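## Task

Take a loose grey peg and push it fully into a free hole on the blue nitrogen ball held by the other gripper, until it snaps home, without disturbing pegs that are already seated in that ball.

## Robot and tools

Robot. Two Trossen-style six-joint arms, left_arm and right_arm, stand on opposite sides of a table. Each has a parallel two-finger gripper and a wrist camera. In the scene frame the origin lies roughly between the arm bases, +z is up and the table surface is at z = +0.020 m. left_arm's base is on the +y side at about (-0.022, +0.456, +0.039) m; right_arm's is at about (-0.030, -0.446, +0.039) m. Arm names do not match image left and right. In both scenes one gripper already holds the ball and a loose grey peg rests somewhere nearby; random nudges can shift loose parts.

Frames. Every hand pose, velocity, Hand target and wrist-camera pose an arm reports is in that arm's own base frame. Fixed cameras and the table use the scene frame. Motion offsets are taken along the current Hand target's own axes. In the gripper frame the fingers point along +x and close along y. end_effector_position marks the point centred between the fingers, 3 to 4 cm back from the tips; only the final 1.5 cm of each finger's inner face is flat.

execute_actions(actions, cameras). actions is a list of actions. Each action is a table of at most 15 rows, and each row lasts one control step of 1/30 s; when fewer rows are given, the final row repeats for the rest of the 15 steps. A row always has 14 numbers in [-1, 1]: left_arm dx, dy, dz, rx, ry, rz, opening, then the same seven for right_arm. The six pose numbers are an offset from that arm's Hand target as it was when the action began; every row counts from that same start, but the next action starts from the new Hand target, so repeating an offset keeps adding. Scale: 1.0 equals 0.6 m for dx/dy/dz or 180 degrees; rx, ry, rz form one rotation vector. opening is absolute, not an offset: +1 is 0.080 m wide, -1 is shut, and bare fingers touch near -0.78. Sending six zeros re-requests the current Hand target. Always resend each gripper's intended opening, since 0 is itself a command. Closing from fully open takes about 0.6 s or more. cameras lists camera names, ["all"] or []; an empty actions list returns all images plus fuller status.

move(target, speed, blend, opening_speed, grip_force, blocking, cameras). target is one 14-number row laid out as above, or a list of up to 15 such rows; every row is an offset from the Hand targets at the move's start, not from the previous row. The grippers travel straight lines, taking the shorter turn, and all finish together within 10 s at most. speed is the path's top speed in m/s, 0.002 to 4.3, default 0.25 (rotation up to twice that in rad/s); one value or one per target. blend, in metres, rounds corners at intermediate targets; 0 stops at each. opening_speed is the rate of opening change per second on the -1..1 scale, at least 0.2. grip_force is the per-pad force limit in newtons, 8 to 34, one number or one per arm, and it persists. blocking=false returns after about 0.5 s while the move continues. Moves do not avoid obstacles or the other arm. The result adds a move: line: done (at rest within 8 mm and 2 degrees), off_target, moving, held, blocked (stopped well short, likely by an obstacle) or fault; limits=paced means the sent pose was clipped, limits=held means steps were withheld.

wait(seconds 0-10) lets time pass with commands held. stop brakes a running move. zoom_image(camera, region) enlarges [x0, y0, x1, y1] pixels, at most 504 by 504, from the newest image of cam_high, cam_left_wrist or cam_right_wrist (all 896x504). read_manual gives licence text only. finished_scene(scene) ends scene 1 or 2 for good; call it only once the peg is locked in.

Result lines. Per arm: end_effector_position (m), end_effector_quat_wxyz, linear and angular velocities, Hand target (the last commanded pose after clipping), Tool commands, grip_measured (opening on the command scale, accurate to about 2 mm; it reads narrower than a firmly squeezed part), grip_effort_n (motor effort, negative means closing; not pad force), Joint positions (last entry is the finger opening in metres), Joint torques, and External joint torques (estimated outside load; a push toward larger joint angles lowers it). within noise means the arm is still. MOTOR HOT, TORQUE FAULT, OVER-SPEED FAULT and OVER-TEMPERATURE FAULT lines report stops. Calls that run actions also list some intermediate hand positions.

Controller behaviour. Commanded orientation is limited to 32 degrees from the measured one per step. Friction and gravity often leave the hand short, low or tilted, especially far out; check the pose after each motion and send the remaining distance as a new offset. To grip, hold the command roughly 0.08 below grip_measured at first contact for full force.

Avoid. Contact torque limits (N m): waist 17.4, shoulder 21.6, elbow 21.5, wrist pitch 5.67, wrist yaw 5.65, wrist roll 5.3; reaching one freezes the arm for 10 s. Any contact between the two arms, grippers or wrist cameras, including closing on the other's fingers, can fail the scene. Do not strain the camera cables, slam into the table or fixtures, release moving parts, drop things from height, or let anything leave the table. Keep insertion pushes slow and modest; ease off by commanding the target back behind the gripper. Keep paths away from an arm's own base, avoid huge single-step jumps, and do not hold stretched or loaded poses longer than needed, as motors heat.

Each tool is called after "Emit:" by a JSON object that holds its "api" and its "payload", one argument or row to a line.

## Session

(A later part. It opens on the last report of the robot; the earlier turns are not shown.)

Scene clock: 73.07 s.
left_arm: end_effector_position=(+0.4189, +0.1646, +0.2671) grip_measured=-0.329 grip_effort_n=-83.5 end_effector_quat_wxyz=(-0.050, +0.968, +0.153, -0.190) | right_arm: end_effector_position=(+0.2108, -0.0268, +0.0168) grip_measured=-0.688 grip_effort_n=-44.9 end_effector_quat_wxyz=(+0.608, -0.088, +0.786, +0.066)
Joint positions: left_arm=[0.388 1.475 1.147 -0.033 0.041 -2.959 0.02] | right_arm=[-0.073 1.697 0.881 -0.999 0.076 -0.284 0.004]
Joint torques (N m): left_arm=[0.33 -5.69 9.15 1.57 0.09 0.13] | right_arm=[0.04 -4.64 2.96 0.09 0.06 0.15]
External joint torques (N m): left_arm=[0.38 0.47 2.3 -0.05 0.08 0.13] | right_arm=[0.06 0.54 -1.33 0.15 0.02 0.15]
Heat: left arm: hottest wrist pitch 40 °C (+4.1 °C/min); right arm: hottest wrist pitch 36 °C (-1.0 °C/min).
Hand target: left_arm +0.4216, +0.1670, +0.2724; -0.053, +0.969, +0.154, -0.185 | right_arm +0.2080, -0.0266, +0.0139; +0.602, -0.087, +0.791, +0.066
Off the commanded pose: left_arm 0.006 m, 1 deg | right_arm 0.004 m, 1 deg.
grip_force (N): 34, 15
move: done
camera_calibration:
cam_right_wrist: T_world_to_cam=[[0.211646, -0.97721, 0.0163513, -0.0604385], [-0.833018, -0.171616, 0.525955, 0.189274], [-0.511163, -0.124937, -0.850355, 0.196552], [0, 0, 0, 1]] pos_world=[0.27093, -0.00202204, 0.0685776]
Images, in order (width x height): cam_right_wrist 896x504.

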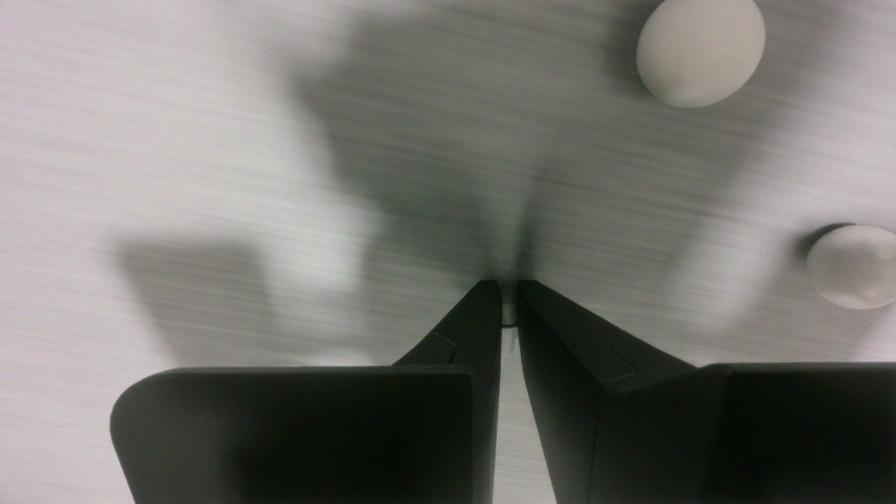

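Emit:
{"api": "move", "payload": {
  "target": [0,0,0,0,0,0,-0.465,-0.0966,0,-0.0259,0,0,0,-0.9],
  "speed": 0.1,
  "grip_force": [34,34],
  "cameras": ["all"]
}}

Emit:
{"api": "zoom_image", "payload": {
  "camera": "cam_right_wrist",
  "region": [408, 210, 608, 370]
}}

Emit:
{"api": "zoom_image", "payload": {
  "camera": "cam_high",
  "region": [250, 320, 350, 420]
}}

Scene clock: 75.07 s.
left_arm: end_effector_position=(+0.4189, +0.1646, +0.2671) grip_measured=-0.329 grip_effort_n=-83.5 end_effector_quat_wxyz=(-0.050, +0.968, +0.153, -0.190) | right_arm: end_effector_position=(+0.2049, -0.0264, +0.0692) grip_measured=-0.733 grip_effort_n=-83.5 end_effector_quat_wxyz=(+0.593, -0.086, +0.798, +0.069)
Joint positions: left_arm=[0.388 1.475 1.147 -0.033 0.041 -2.959 0.02] | right_arm=[-0.073 1.611 1.011 -1.252 0.076 -0.284 0.002]
Joint torques (N m): left_arm=[0.33 -5.71 9.15 1.57 0.09 0.14] | right_arm=[0.07 -7.09 5.3 -0.24 0.04 0.17]
External joint torques (N m): left_arm=[0.33 0.45 2.33 -0.04 0.09 0.14] | right_arm=[0.07 -2.15 0.62 -0.12 0.01 0.17]
Heat: left arm: hottest wrist pitch 40 °C (+4.1 °C/min); right arm: hottest wrist pitch 36 °C (-2.0 °C/min).
Hand target: left_arm +0.4216, +0.1670, +0.2724; -0.053, +0.969, +0.154, -0.185 | right_arm +0.2084, -0.0265, +0.0738; +0.602, -0.087, +0.791, +0.066
Off the commanded pose: left_arm 0.006 m, 1 deg | right_arm 0.006 m, 1 deg.
move: done
camera_calibration:
cam_left_wrist: T_world_to_cam=[[-0.249172, 0.952903, 0.172887, -0.0881926], [0.00378388, -0.177558, 0.984103, -0.214542], [0.968452, 0.245865, 0.0406369, -0.380783], [0, 0, 0, 1]] pos_world=[0.347607, 0.139567, 0.241852]
cam_right_wrist: T_world_to_cam=[[0.211993, -0.977254, 0.00578347, -0.0589704], [-0.812816, -0.17303, 0.55623, 0.150648], [-0.542577, -0.122618, -0.831008, 0.243289], [0, 0, 0, 1]] pos_world=[0.266953, -0.00173092, 0.118722]

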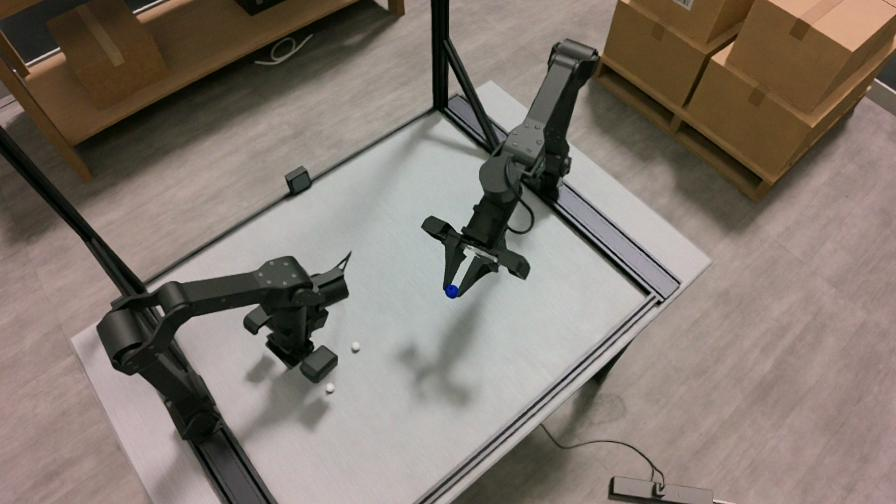

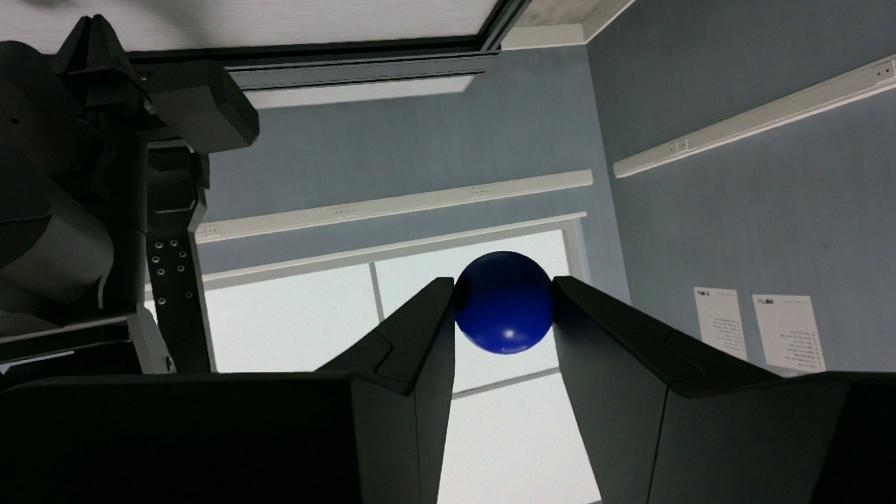

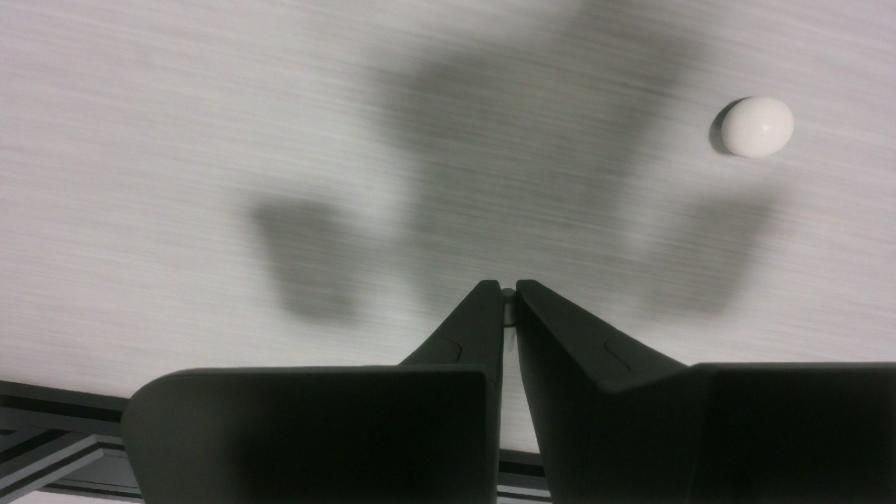

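Scaled by 2.520 from the camera's 896x504 image, which has a finer 1280x720 frame.

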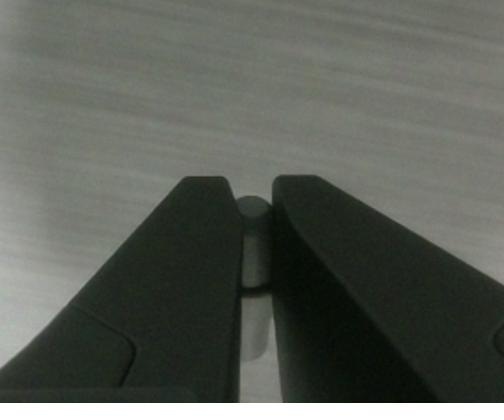

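Scaled by 5.040 from the camera's 896x504 image, which has a finer 1280x720 frame.

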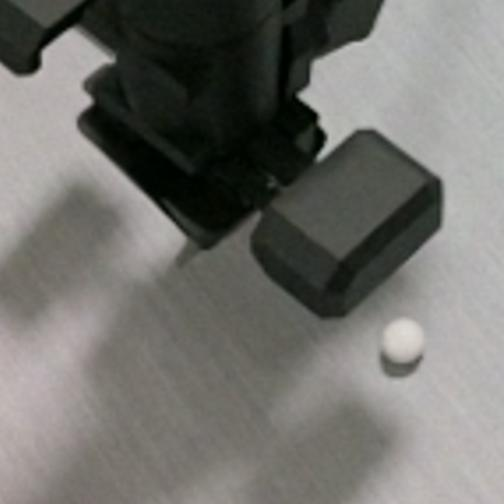

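Emit:
{"api": "move", "payload": {
  "target": [
    [0,0,0,0,0,0,-0.465,-0.4882,-0.1798,0.0388,0.19,-0.4848,-0.1086,-0.9],
    [0,0,0,0,0,0,-0.465,-0.495,-0.313,0.157,0.19,-0.4848,-0.1086,-0.9]
  ],
  "speed": [0.3,0.15],
  "blend": [0.03,0],
  "cameras": ["all"]
}}

Emit:
{"api": "zoom_image", "payload": {
  "camera": "cam_right_wrist",
  "region": [408, 210, 608, 410]
}}

Emit:
{"api": "zoom_image", "payload": {
  "camera": "cam_high",
  "region": [410, 250, 490, 330]
}}

Emit:
{"api": "zoom_image", "payload": {
  "camera": "cam_left_wrist",
  "region": [404, 160, 604, 360]
}}

Scene clock: 86.30 s.
left_arm: end_effector_position=(+0.4189, +0.1646, +0.2671) grip_measured=-0.329 grip_effort_n=-83.5 end_effector_quat_wxyz=(-0.050, +0.968, +0.153, -0.190) | right_arm: end_effector_position=(+0.4125, -0.1715, +0.3311) grip_measured=-0.733 grip_effort_n=-83.5 end_effector_quat_wxyz=(+0.971, +0.029, +0.132, -0.198)
Joint positions: left_arm=[0.388 1.475 1.147 -0.033 0.041 -2.959 0.02] | right_arm=[-0.39 1.439 1.296 -0.128 0.013 0.008 0.002]
Joint torques (N m): left_arm=[0.32 -5.72 9.16 1.57 0.09 0.14] | right_arm=[-0.25 -5.38 7.72 2.06 -0.08 -0.15]
External joint torques (N m): left_arm=[0.34 0.41 2.31 -0.06 0.09 0.13] | right_arm=[-0.29 0.46 0.95 0.4 -0.08 -0.15]
Heat: left arm: hottest wrist pitch 40 °C (+2.0 °C/min); right arm: hottest wrist pitch 36 °C (-3.0 °C/min).
Hand target: left_arm +0.4216, +0.1670, +0.2724; -0.053, +0.969, +0.154, -0.185 | right_arm +0.4150, -0.1730, +0.3351; +0.971, +0.026, +0.128, -0.198
Off the commanded pose: left_arm 0.006 m, 1 deg | right_arm 0.005 m, 1 deg.
move: done
camera_calibration:
cam_left_wrist: T_world_to_cam=[[-0.249172, 0.952903, 0.172887, -0.0881926], [0.00378388, -0.177558, 0.984103, -0.214542], [0.968452, 0.245865, 0.0406369, -0.380783], [0, 0, 0, 1]] pos_world=[0.347607, 0.139567, 0.241852]
cam_right_wrist: T_world_to_cam=[[-0.40573, -0.913925, -0.0111856, 0.0250688], [-0.489576, 0.227645, -0.84172, 0.546852], [0.771815, -0.336035, -0.539798, -0.11939], [0, 0, 0, 1]] pos_world=[0.370044, -0.141696, 0.39613]

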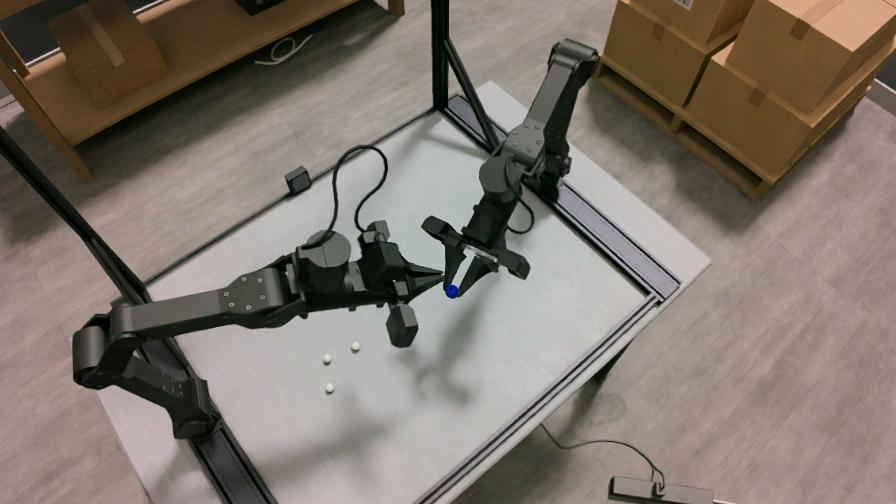

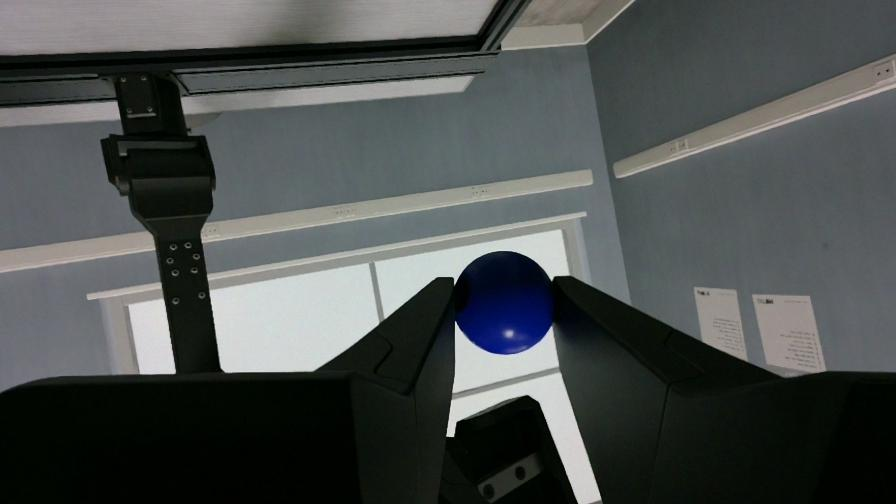

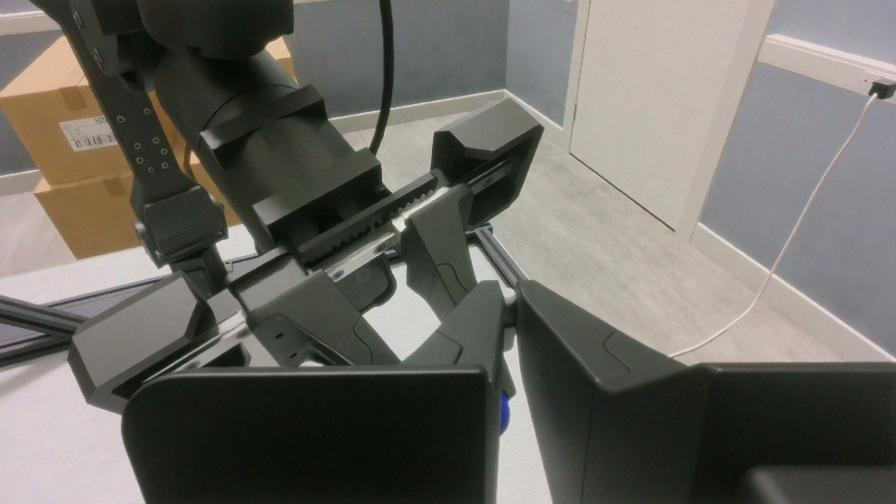

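Scaled by 2.520 from the camera's 896x504 image, which has a finer 1280x720 frame.

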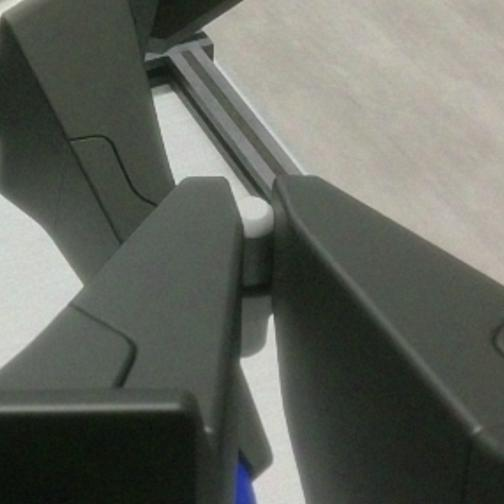

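Scaled by 6.300 from the camera's 896x504 image, which has a finer 1280x720 frame.

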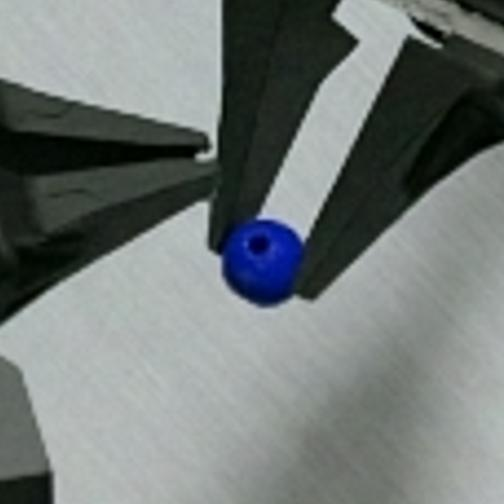

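Scaled by 2.520 from the camera's 896x504 image, which has a finer 1280x720 frame.

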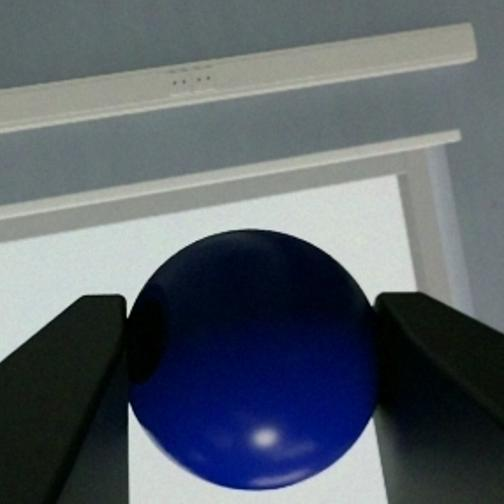

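Emit:
{"api": "move", "payload": {
  "target": [
    [0,0,0,0,0,0,-0.465,-0.0965,0,-0.0258,0,0,0,-0.9],
    [0,0,0,0,0,0,-0.465,-0.0707,0,-0.1225,0,0,0,-0.9]
  ],
  "speed": 0.15,
  "blend": [0.02,0],
  "cameras": ["all"]
}}

Emit:
{"api": "zoom_image", "payload": {
  "camera": "cam_right_wrist",
  "region": [458, 160, 558, 260]
}}

Emit:
{"api": "zoom_image", "payload": {
  "camera": "cam_high",
  "region": [400, 250, 480, 330]
}}

Emit:
{"api": "zoom_image", "payload": {
  "camera": "cam_left_wrist",
  "region": [404, 210, 604, 410]
}}

Scene clock: 92.17 s.
left_arm: end_effector_position=(+0.4189, +0.1646, +0.2671) grip_measured=-0.329 grip_effort_n=-83.5 end_effector_quat_wxyz=(-0.050, +0.968, +0.153, -0.190) | right_arm: end_effector_position=(+0.3619, -0.1507, +0.2735) grip_measured=-0.733 grip_effort_n=-83.5 end_effector_quat_wxyz=(+0.971, +0.029, +0.131, -0.199)
Joint positions: left_arm=[0.388 1.475 1.147 -0.033 0.041 -2.959 0.02] | right_arm=[-0.39 1.224 0.904 0.05 0.013 0.008 0.002]
Joint torques (N m): left_arm=[0.32 -5.7 9.16 1.56 0.09 0.14] | right_arm=[0.07 -6.22 5.01 2.14 -0.03 -0.11]
External joint torques (N m): left_arm=[0.36 0.39 2.41 -0.02 0.08 0.13] | right_arm=[0.07 -1.92 -1.7 0.5 -0.03 -0.11]
Heat: left arm: hottest wrist pitch 40 °C (+1.0 °C/min); right arm: hottest wrist pitch 37 °C (-3.0 °C/min).
Hand target: left_arm +0.4216, +0.1670, +0.2724; -0.053, +0.969, +0.154, -0.185 | right_arm +0.3598, -0.1495, +0.2750; +0.971, +0.026, +0.128, -0.198
Off the commanded pose: left_arm 0.006 m, 1 deg | right_arm 0.003 m, 1 deg.
move: done
camera_calibration:
cam_left_wrist: T_world_to_cam=[[-0.249172, 0.952903, 0.172887, -0.0881926], [0.00378388, -0.177558, 0.984103, -0.214542], [0.968452, 0.245865, 0.0406369, -0.380783], [0, 0, 0, 1]] pos_world=[0.347607, 0.139567, 0.241852]
cam_right_wrist: T_world_to_cam=[[-0.405694, -0.913939, -0.0113058, 0.0229307], [-0.488366, 0.227207, -0.842541, 0.468612], [0.7726, -0.336293, -0.538513, -0.105213], [0, 0, 0, 1]] pos_world=[0.319445, -0.120897, 0.338425]

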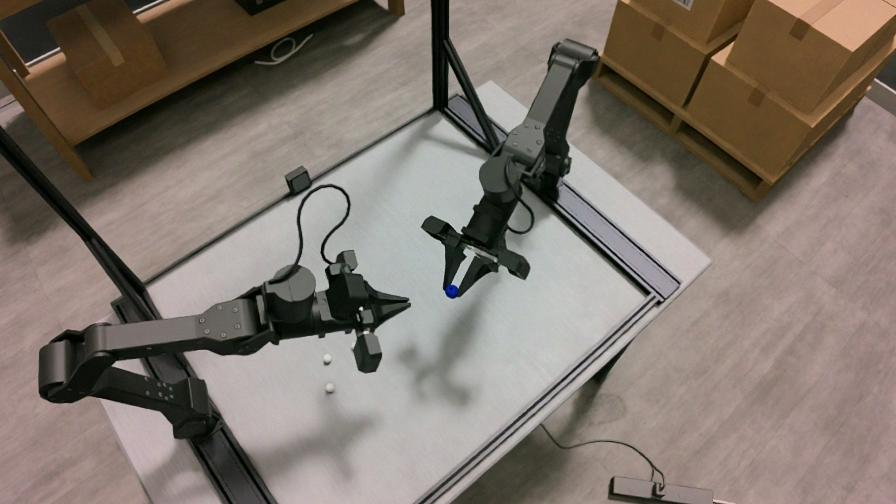

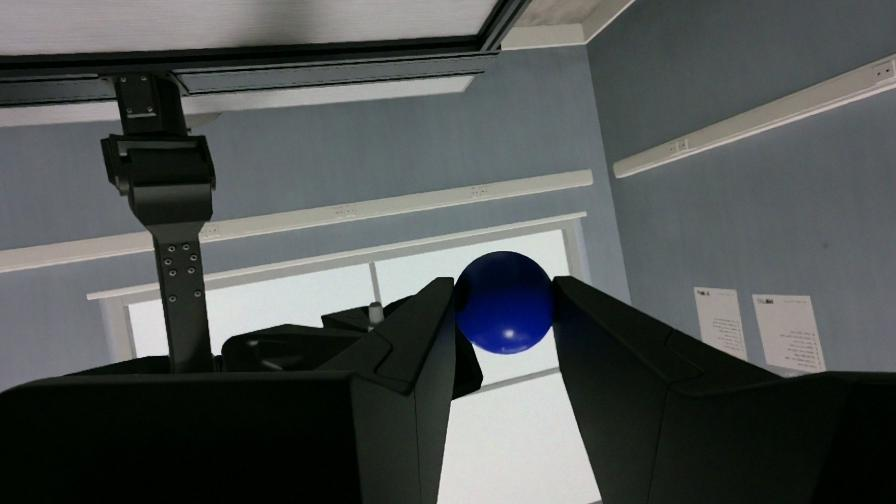

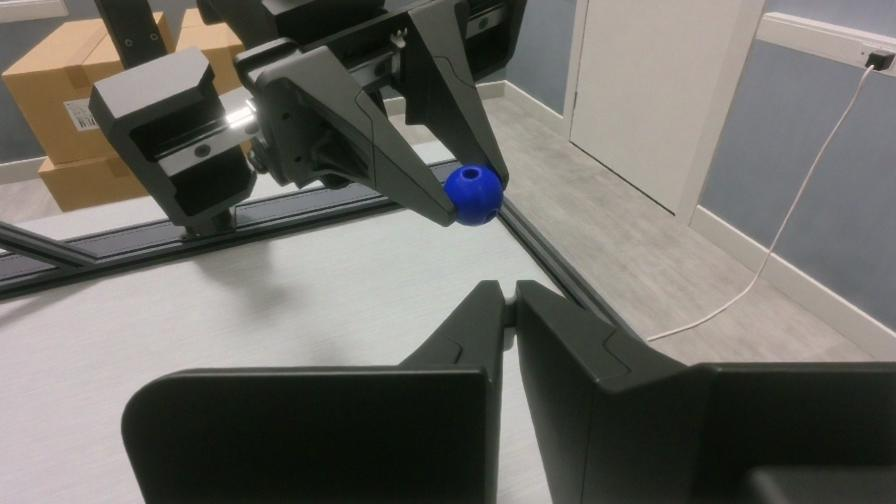

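Scaled by 5.040 from the camera's 896x504 image, which has a finer 1280x720 frame.

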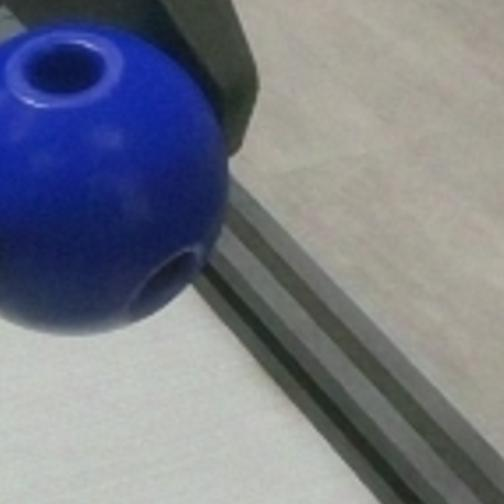

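Scaled by 6.300 from the camera's 896x504 image, which has a finer 1280x720 frame.

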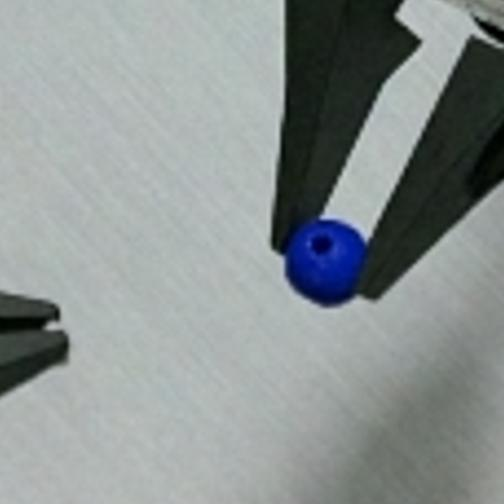

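Scaled by 2.520 from the camera's 896x504 image, which has a finer 1280x720 frame.

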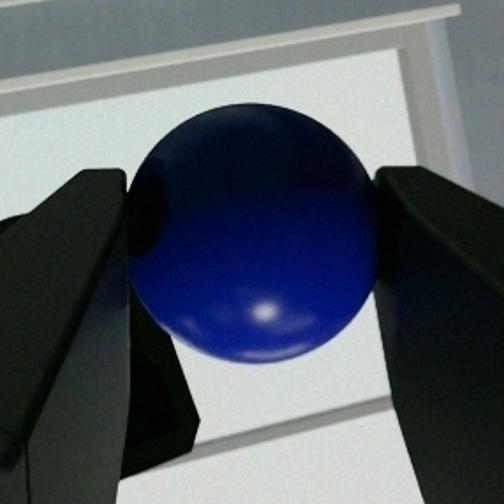

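Emit:
{"api": "zoom_image", "payload": {
  "camera": "cam_right_wrist",
  "region": [440, 155, 510, 225]
}}

Emit:
{"api": "zoom_image", "payload": {
  "camera": "cam_left_wrist",
  "region": [340, 270, 420, 350]
}}

Emit:
{"api": "zoom_image", "payload": {
  "camera": "cam_right_wrist",
  "region": [460, 270, 560, 370]
}}

Scaled by 7.200 from the camera's 896x504 image, which has a finer 1280x720 frame.

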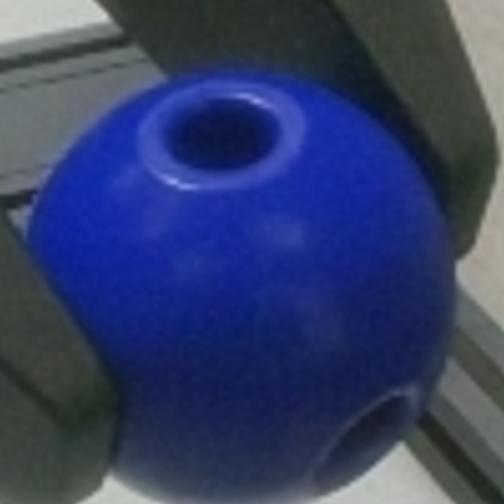

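Scaled by 6.300 from the camera's 896x504 image, which has a finer 1280x720 frame.

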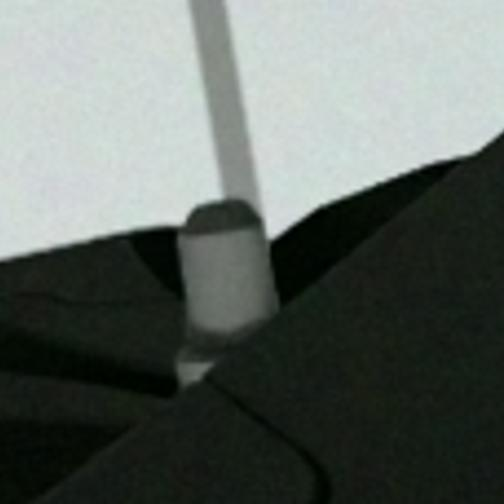

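Scaled by 5.040 from the camera's 896x504 image, which has a finer 1280x720 frame.

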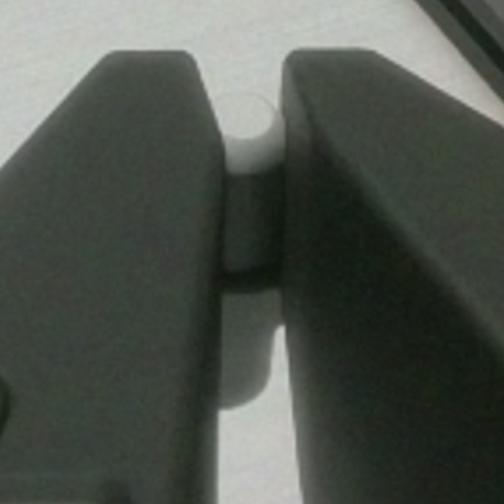

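Emit:
{"api": "move", "payload": {
  "target": [
    [0,0,0,0,0,0,-0.465,0.0167,0,0.1,-0.0206,-0.0872,0,-0.9],
    [0,0,0,0,0,0,-0.465,0.0778,-0.0053,0.0587,-0.0206,-0.0872,0,-0.9]
  ],
  "speed": [0.15,0.08],
  "blend": [0.02,0],
  "cameras": ["all"]
}}

Emit:
{"api": "zoom_image", "payload": {
  "camera": "cam_right_wrist",
  "region": [448, 250, 568, 370]
}}

Emit:
{"api": "zoom_image", "payload": {
  "camera": "cam_high",
  "region": [425, 260, 475, 310]
}}

Emit:
{"api": "zoom_image", "payload": {
  "camera": "cam_left_wrist",
  "region": [424, 230, 584, 390]
}}

Scene clock: 106.57 s.
left_arm: end_effector_position=(+0.4189, +0.1646, +0.2671) grip_measured=-0.329 grip_effort_n=-83.5 end_effector_quat_wxyz=(-0.050, +0.968, +0.153, -0.190) | right_arm: end_effector_position=(+0.4071, -0.1724, +0.3005) grip_measured=-0.733 grip_effort_n=-83.5 end_effector_quat_wxyz=(+0.980, -0.031, -0.003, -0.196)
Joint positions: left_arm=[0.388 1.475 1.147 -0.033 0.041 -2.959 0.02] | right_arm=[-0.404 1.423 0.909 0.532 -0.011 -0.059 0.002]
Joint torques (N m): left_arm=[0.33 -5.71 9.15 1.57 0.09 0.14] | right_arm=[-0.39 -5.03 5.68 2.06 -0.1 -0.17]
External joint torques (N m): left_arm=[0.32 0.31 2.4 -0.02 0.09 0.13] | right_arm=[-0.46 0.46 -0.87 0.44 -0.09 -0.17]
Heat: left arm: hottest wrist pitch 41 °C (+1.0 °C/min); right arm: hottest wrist pitch 40 °C (-1.0 °C/min).
Hand target: left_arm +0.4216, +0.1670, +0.2724; -0.053, +0.969, +0.154, -0.185 | right_arm +0.4084, -0.1737, +0.2970; +0.980, -0.033, +0.000, -0.195
Off the commanded pose: left_arm 0.006 m, 1 deg | right_arm 0.004 m, 0 deg.
move: done
camera_calibration:
cam_left_wrist: T_world_to_cam=[[-0.249172, 0.952903, 0.172887, -0.0881926], [0.00378388, -0.177558, 0.984103, -0.214542], [0.968452, 0.245865, 0.0406369, -0.380783], [0, 0, 0, 1]] pos_world=[0.347607, 0.139567, 0.241852]
cam_right_wrist: T_world_to_cam=[[-0.394331, -0.917695, 0.0483578, -0.001512], [-0.272264, 0.0664079, -0.959928, 0.4379], [0.87771, -0.391695, -0.276043, -0.263991], [0, 0, 0, 1]] pos_world=[0.350336, -0.133872, 0.347553]

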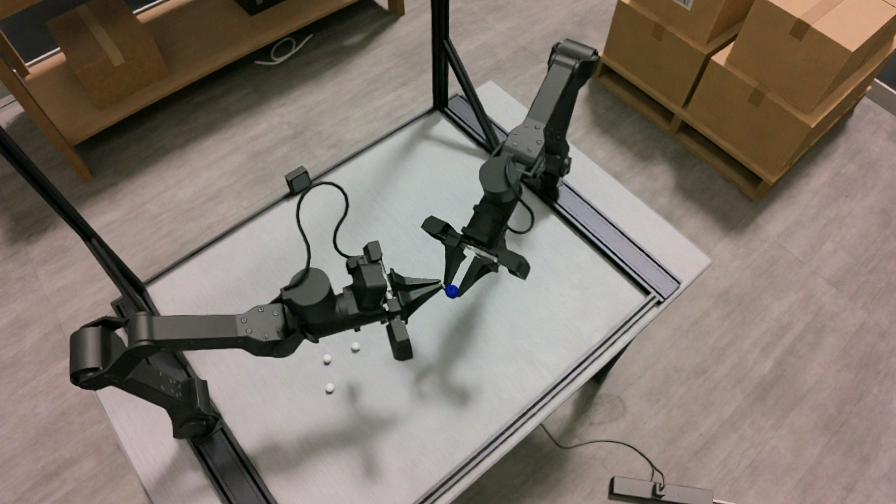

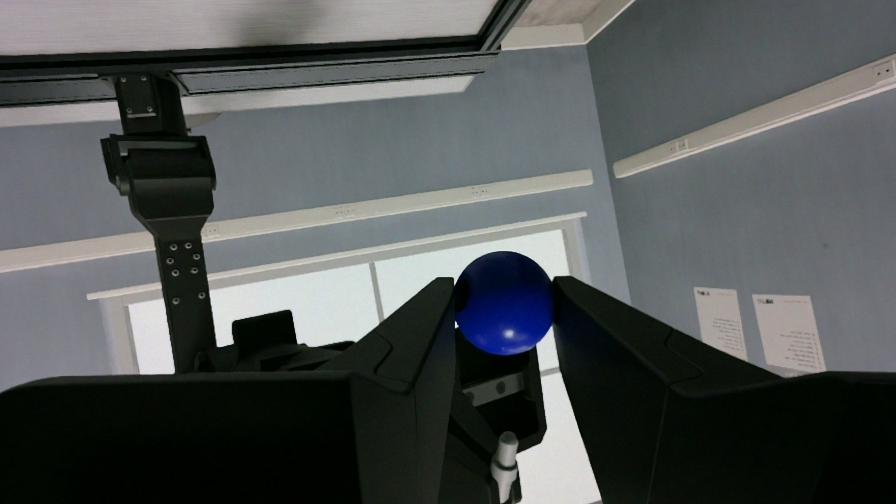

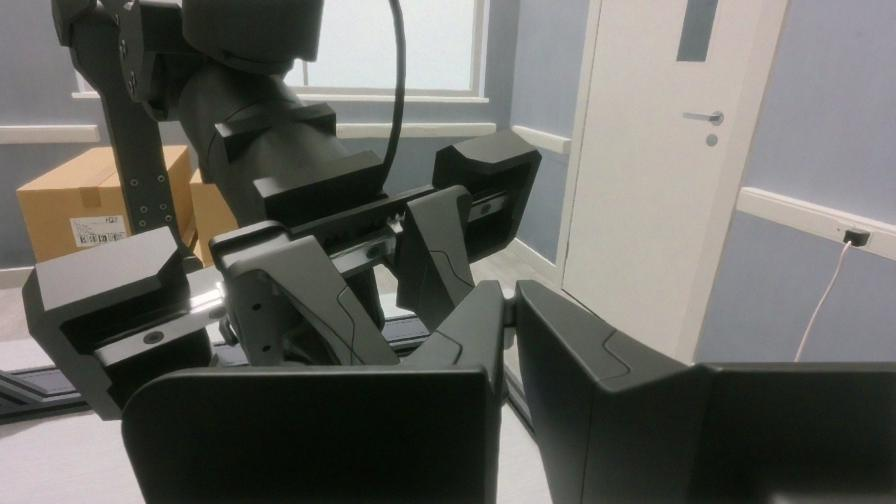

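Scaled by 4.200 from the camera's 896x504 image, which has a finer 1280x720 frame.

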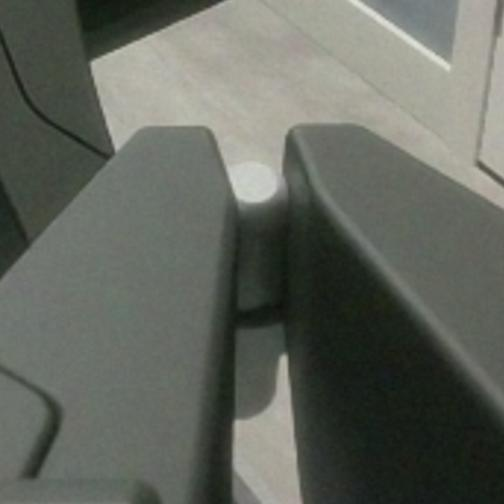

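Scaled by 10.080 from the camera's 896x504 image, which has a finer 1280x720 frame.

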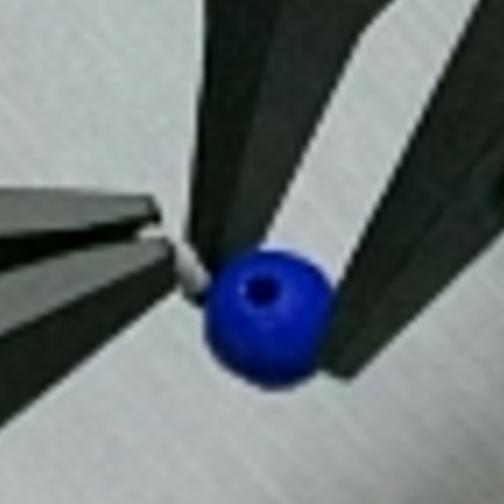

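Scaled by 3.150 from the camera's 896x504 image, which has a finer 1280x720 frame.

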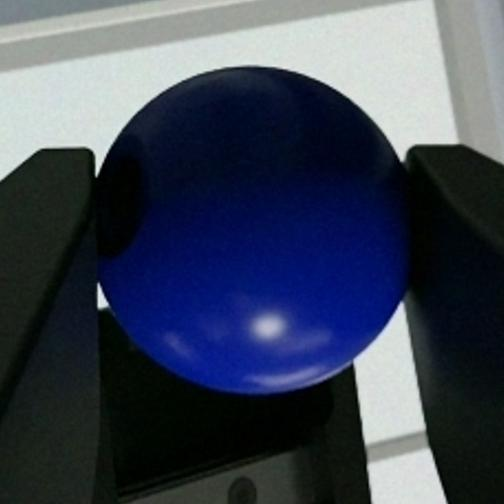

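Emit:
{"api": "zoom_image", "payload": {
  "camera": "cam_left_wrist",
  "region": [434, 384, 554, 504]
}}

Emit:
{"api": "zoom_image", "payload": {
  "camera": "cam_high",
  "region": [435, 270, 465, 300]
}}

Scaled by 4.200 from the camera's 896x504 image, which has a finer 1280x720 frame.

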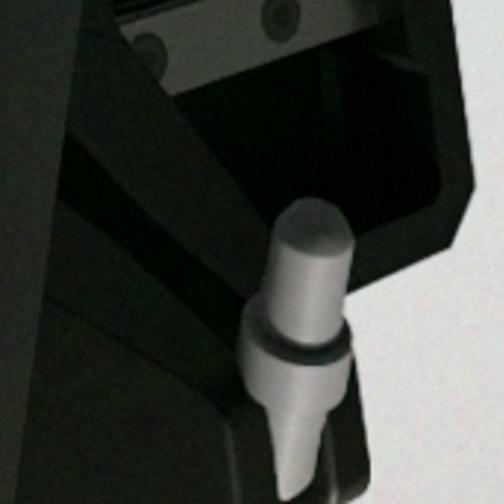

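Scaled by 16.800 from the camera's 896x504 image, which has a finer 1280x720 frame.

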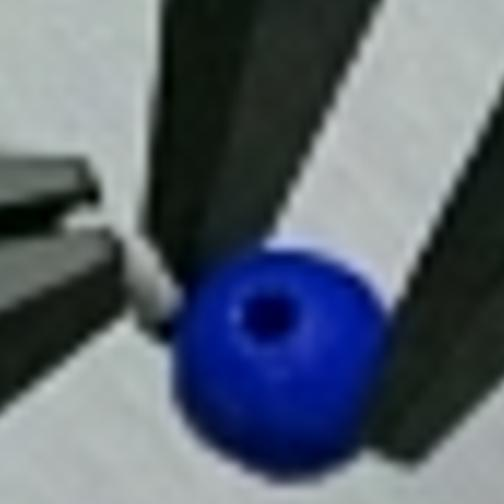

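Emit:
{"api": "move", "payload": {
  "target": [0,0,0,0,0,0,-0.465,0.0155,0.0212,-0.0238,0,0,0,-0.9],
  "speed": 0.06,
  "cameras": ["all"]
}}

Emit:
{"api": "zoom_image", "payload": {
  "camera": "cam_high",
  "region": [435, 270, 465, 300]
}}

Emit:
{"api": "zoom_image", "payload": {
  "camera": "cam_left_wrist",
  "region": [424, 264, 584, 504]
}}

Emit:
{"api": "zoom_image", "payload": {
  "camera": "cam_right_wrist",
  "region": [448, 270, 568, 390]
}}

Scene clock: 114.80 s.
left_arm: end_effector_position=(+0.4189, +0.1646, +0.2671) grip_measured=-0.329 grip_effort_n=-83.5 end_effector_quat_wxyz=(-0.050, +0.968, +0.153, -0.190) | right_arm: end_effector_position=(+0.4203, -0.1665, +0.2883) grip_measured=-0.733 grip_effort_n=-83.5 end_effector_quat_wxyz=(+0.980, -0.031, -0.006, -0.195)
Joint positions: left_arm=[0.388 1.475 1.147 -0.033 0.041 -2.959 0.02] | right_arm=[-0.369 1.479 0.903 0.601 0.023 -0.06 0.002]
Joint torques (N m): left_arm=[0.33 -5.72 9.17 1.56 0.1 0.14] | right_arm=[0.31 -5.39 4.96 2.07 0.08 -0.17]
External joint torques (N m): left_arm=[0.31 0.31 2.41 -0.03 0.09 0.13] | right_arm=[0.37 0.44 -1.53 0.45 0.07 -0.18]
Heat: left arm: hottest wrist pitch 41 °C (+1.0 °C/min); right arm: hottest wrist pitch 39 °C (+0.0 °C/min).
Hand target: left_arm +0.4216, +0.1670, +0.2724; -0.053, +0.969, +0.154, -0.185 | right_arm +0.4217, -0.1663, +0.2819; +0.980, -0.032, +0.001, -0.195
Off the commanded pose: left_arm 0.006 m, 1 deg | right_arm 0.006 m, 1 deg.
move: done
camera_calibration:
cam_left_wrist: T_world_to_cam=[[-0.249172, 0.952903, 0.172887, -0.0881926], [0.00378388, -0.177558, 0.984103, -0.214542], [0.968452, 0.245865, 0.0406369, -0.380783], [0, 0, 0, 1]] pos_world=[0.347607, 0.139567, 0.241852]
cam_right_wrist: T_world_to_cam=[[-0.393591, -0.918037, 0.0479023, 0.00947664], [-0.26708, 0.0643343, -0.961524, 0.427325], [0.879633, -0.391241, -0.270511, -0.279075], [0, 0, 0, 1]] pos_world=[0.363344, -0.127977, 0.334937]

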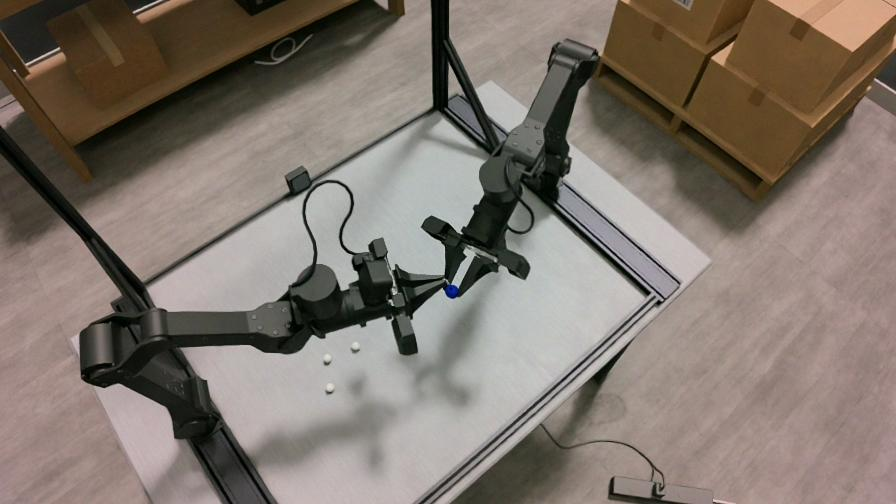

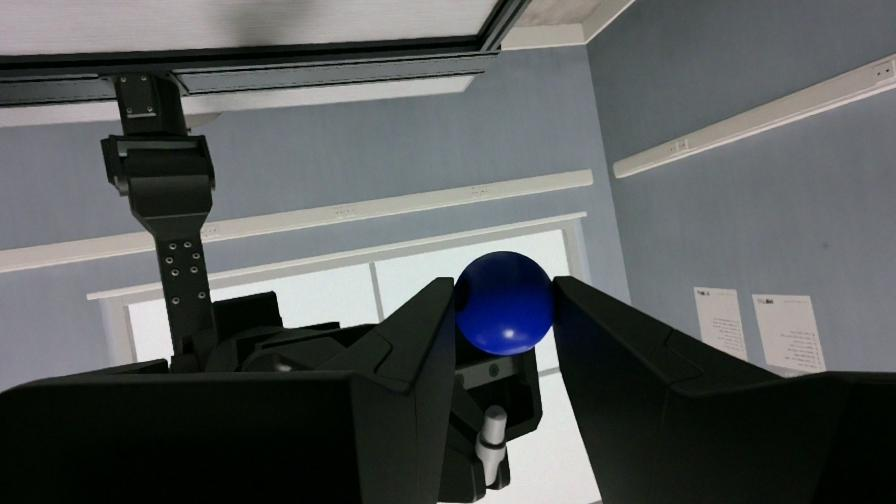

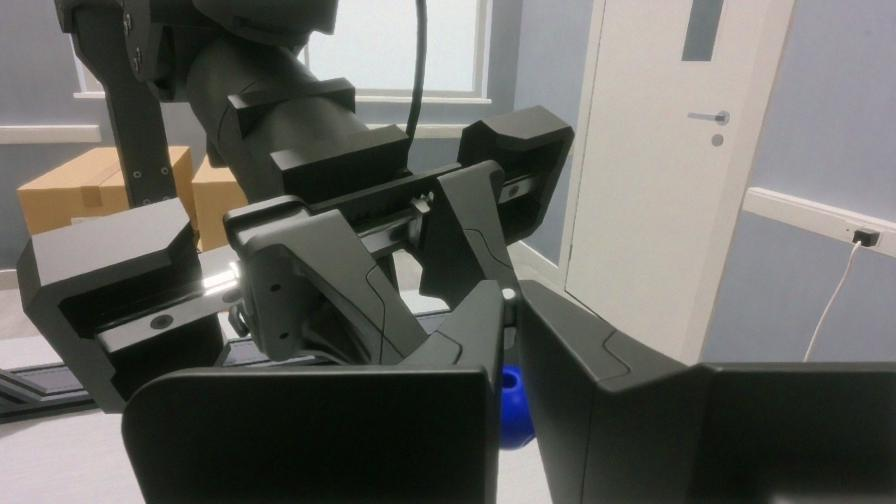

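Scaled by 16.800 from the camera's 896x504 image, which has a finer 1280x720 frame.

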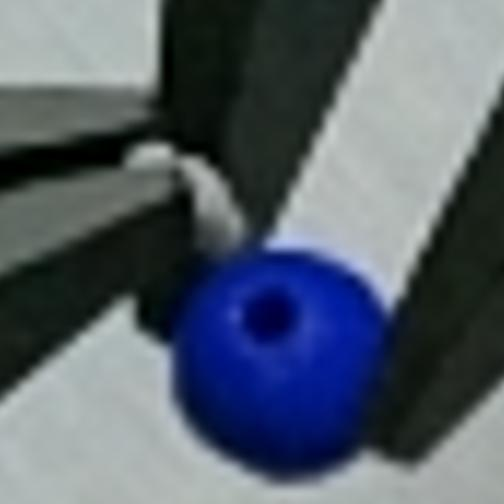

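Scaled by 2.100 from the camera's 896x504 image, which has a finer 1280x720 frame.

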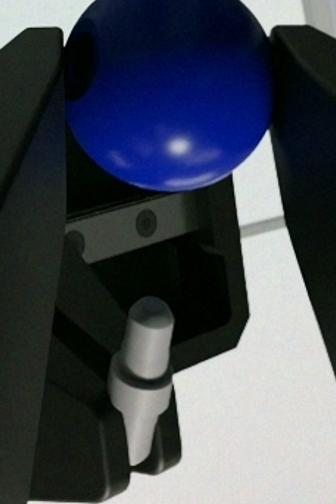

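Scaled by 4.200 from the camera's 896x504 image, which has a finer 1280x720 frame.

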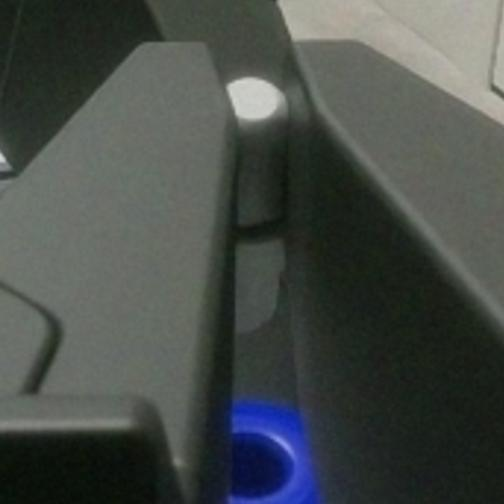

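Emit:
{"api": "zoom_image", "payload": {
  "camera": "cam_high",
  "region": [440, 275, 460, 295]
}}

Scaled by 25.200 from the camera's 896x504 image, which has a finer 1280x720 frame.

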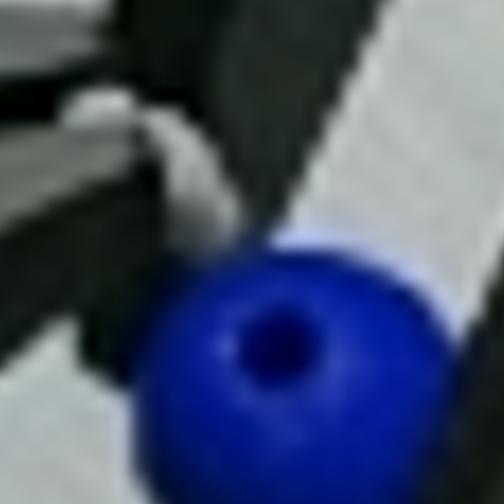

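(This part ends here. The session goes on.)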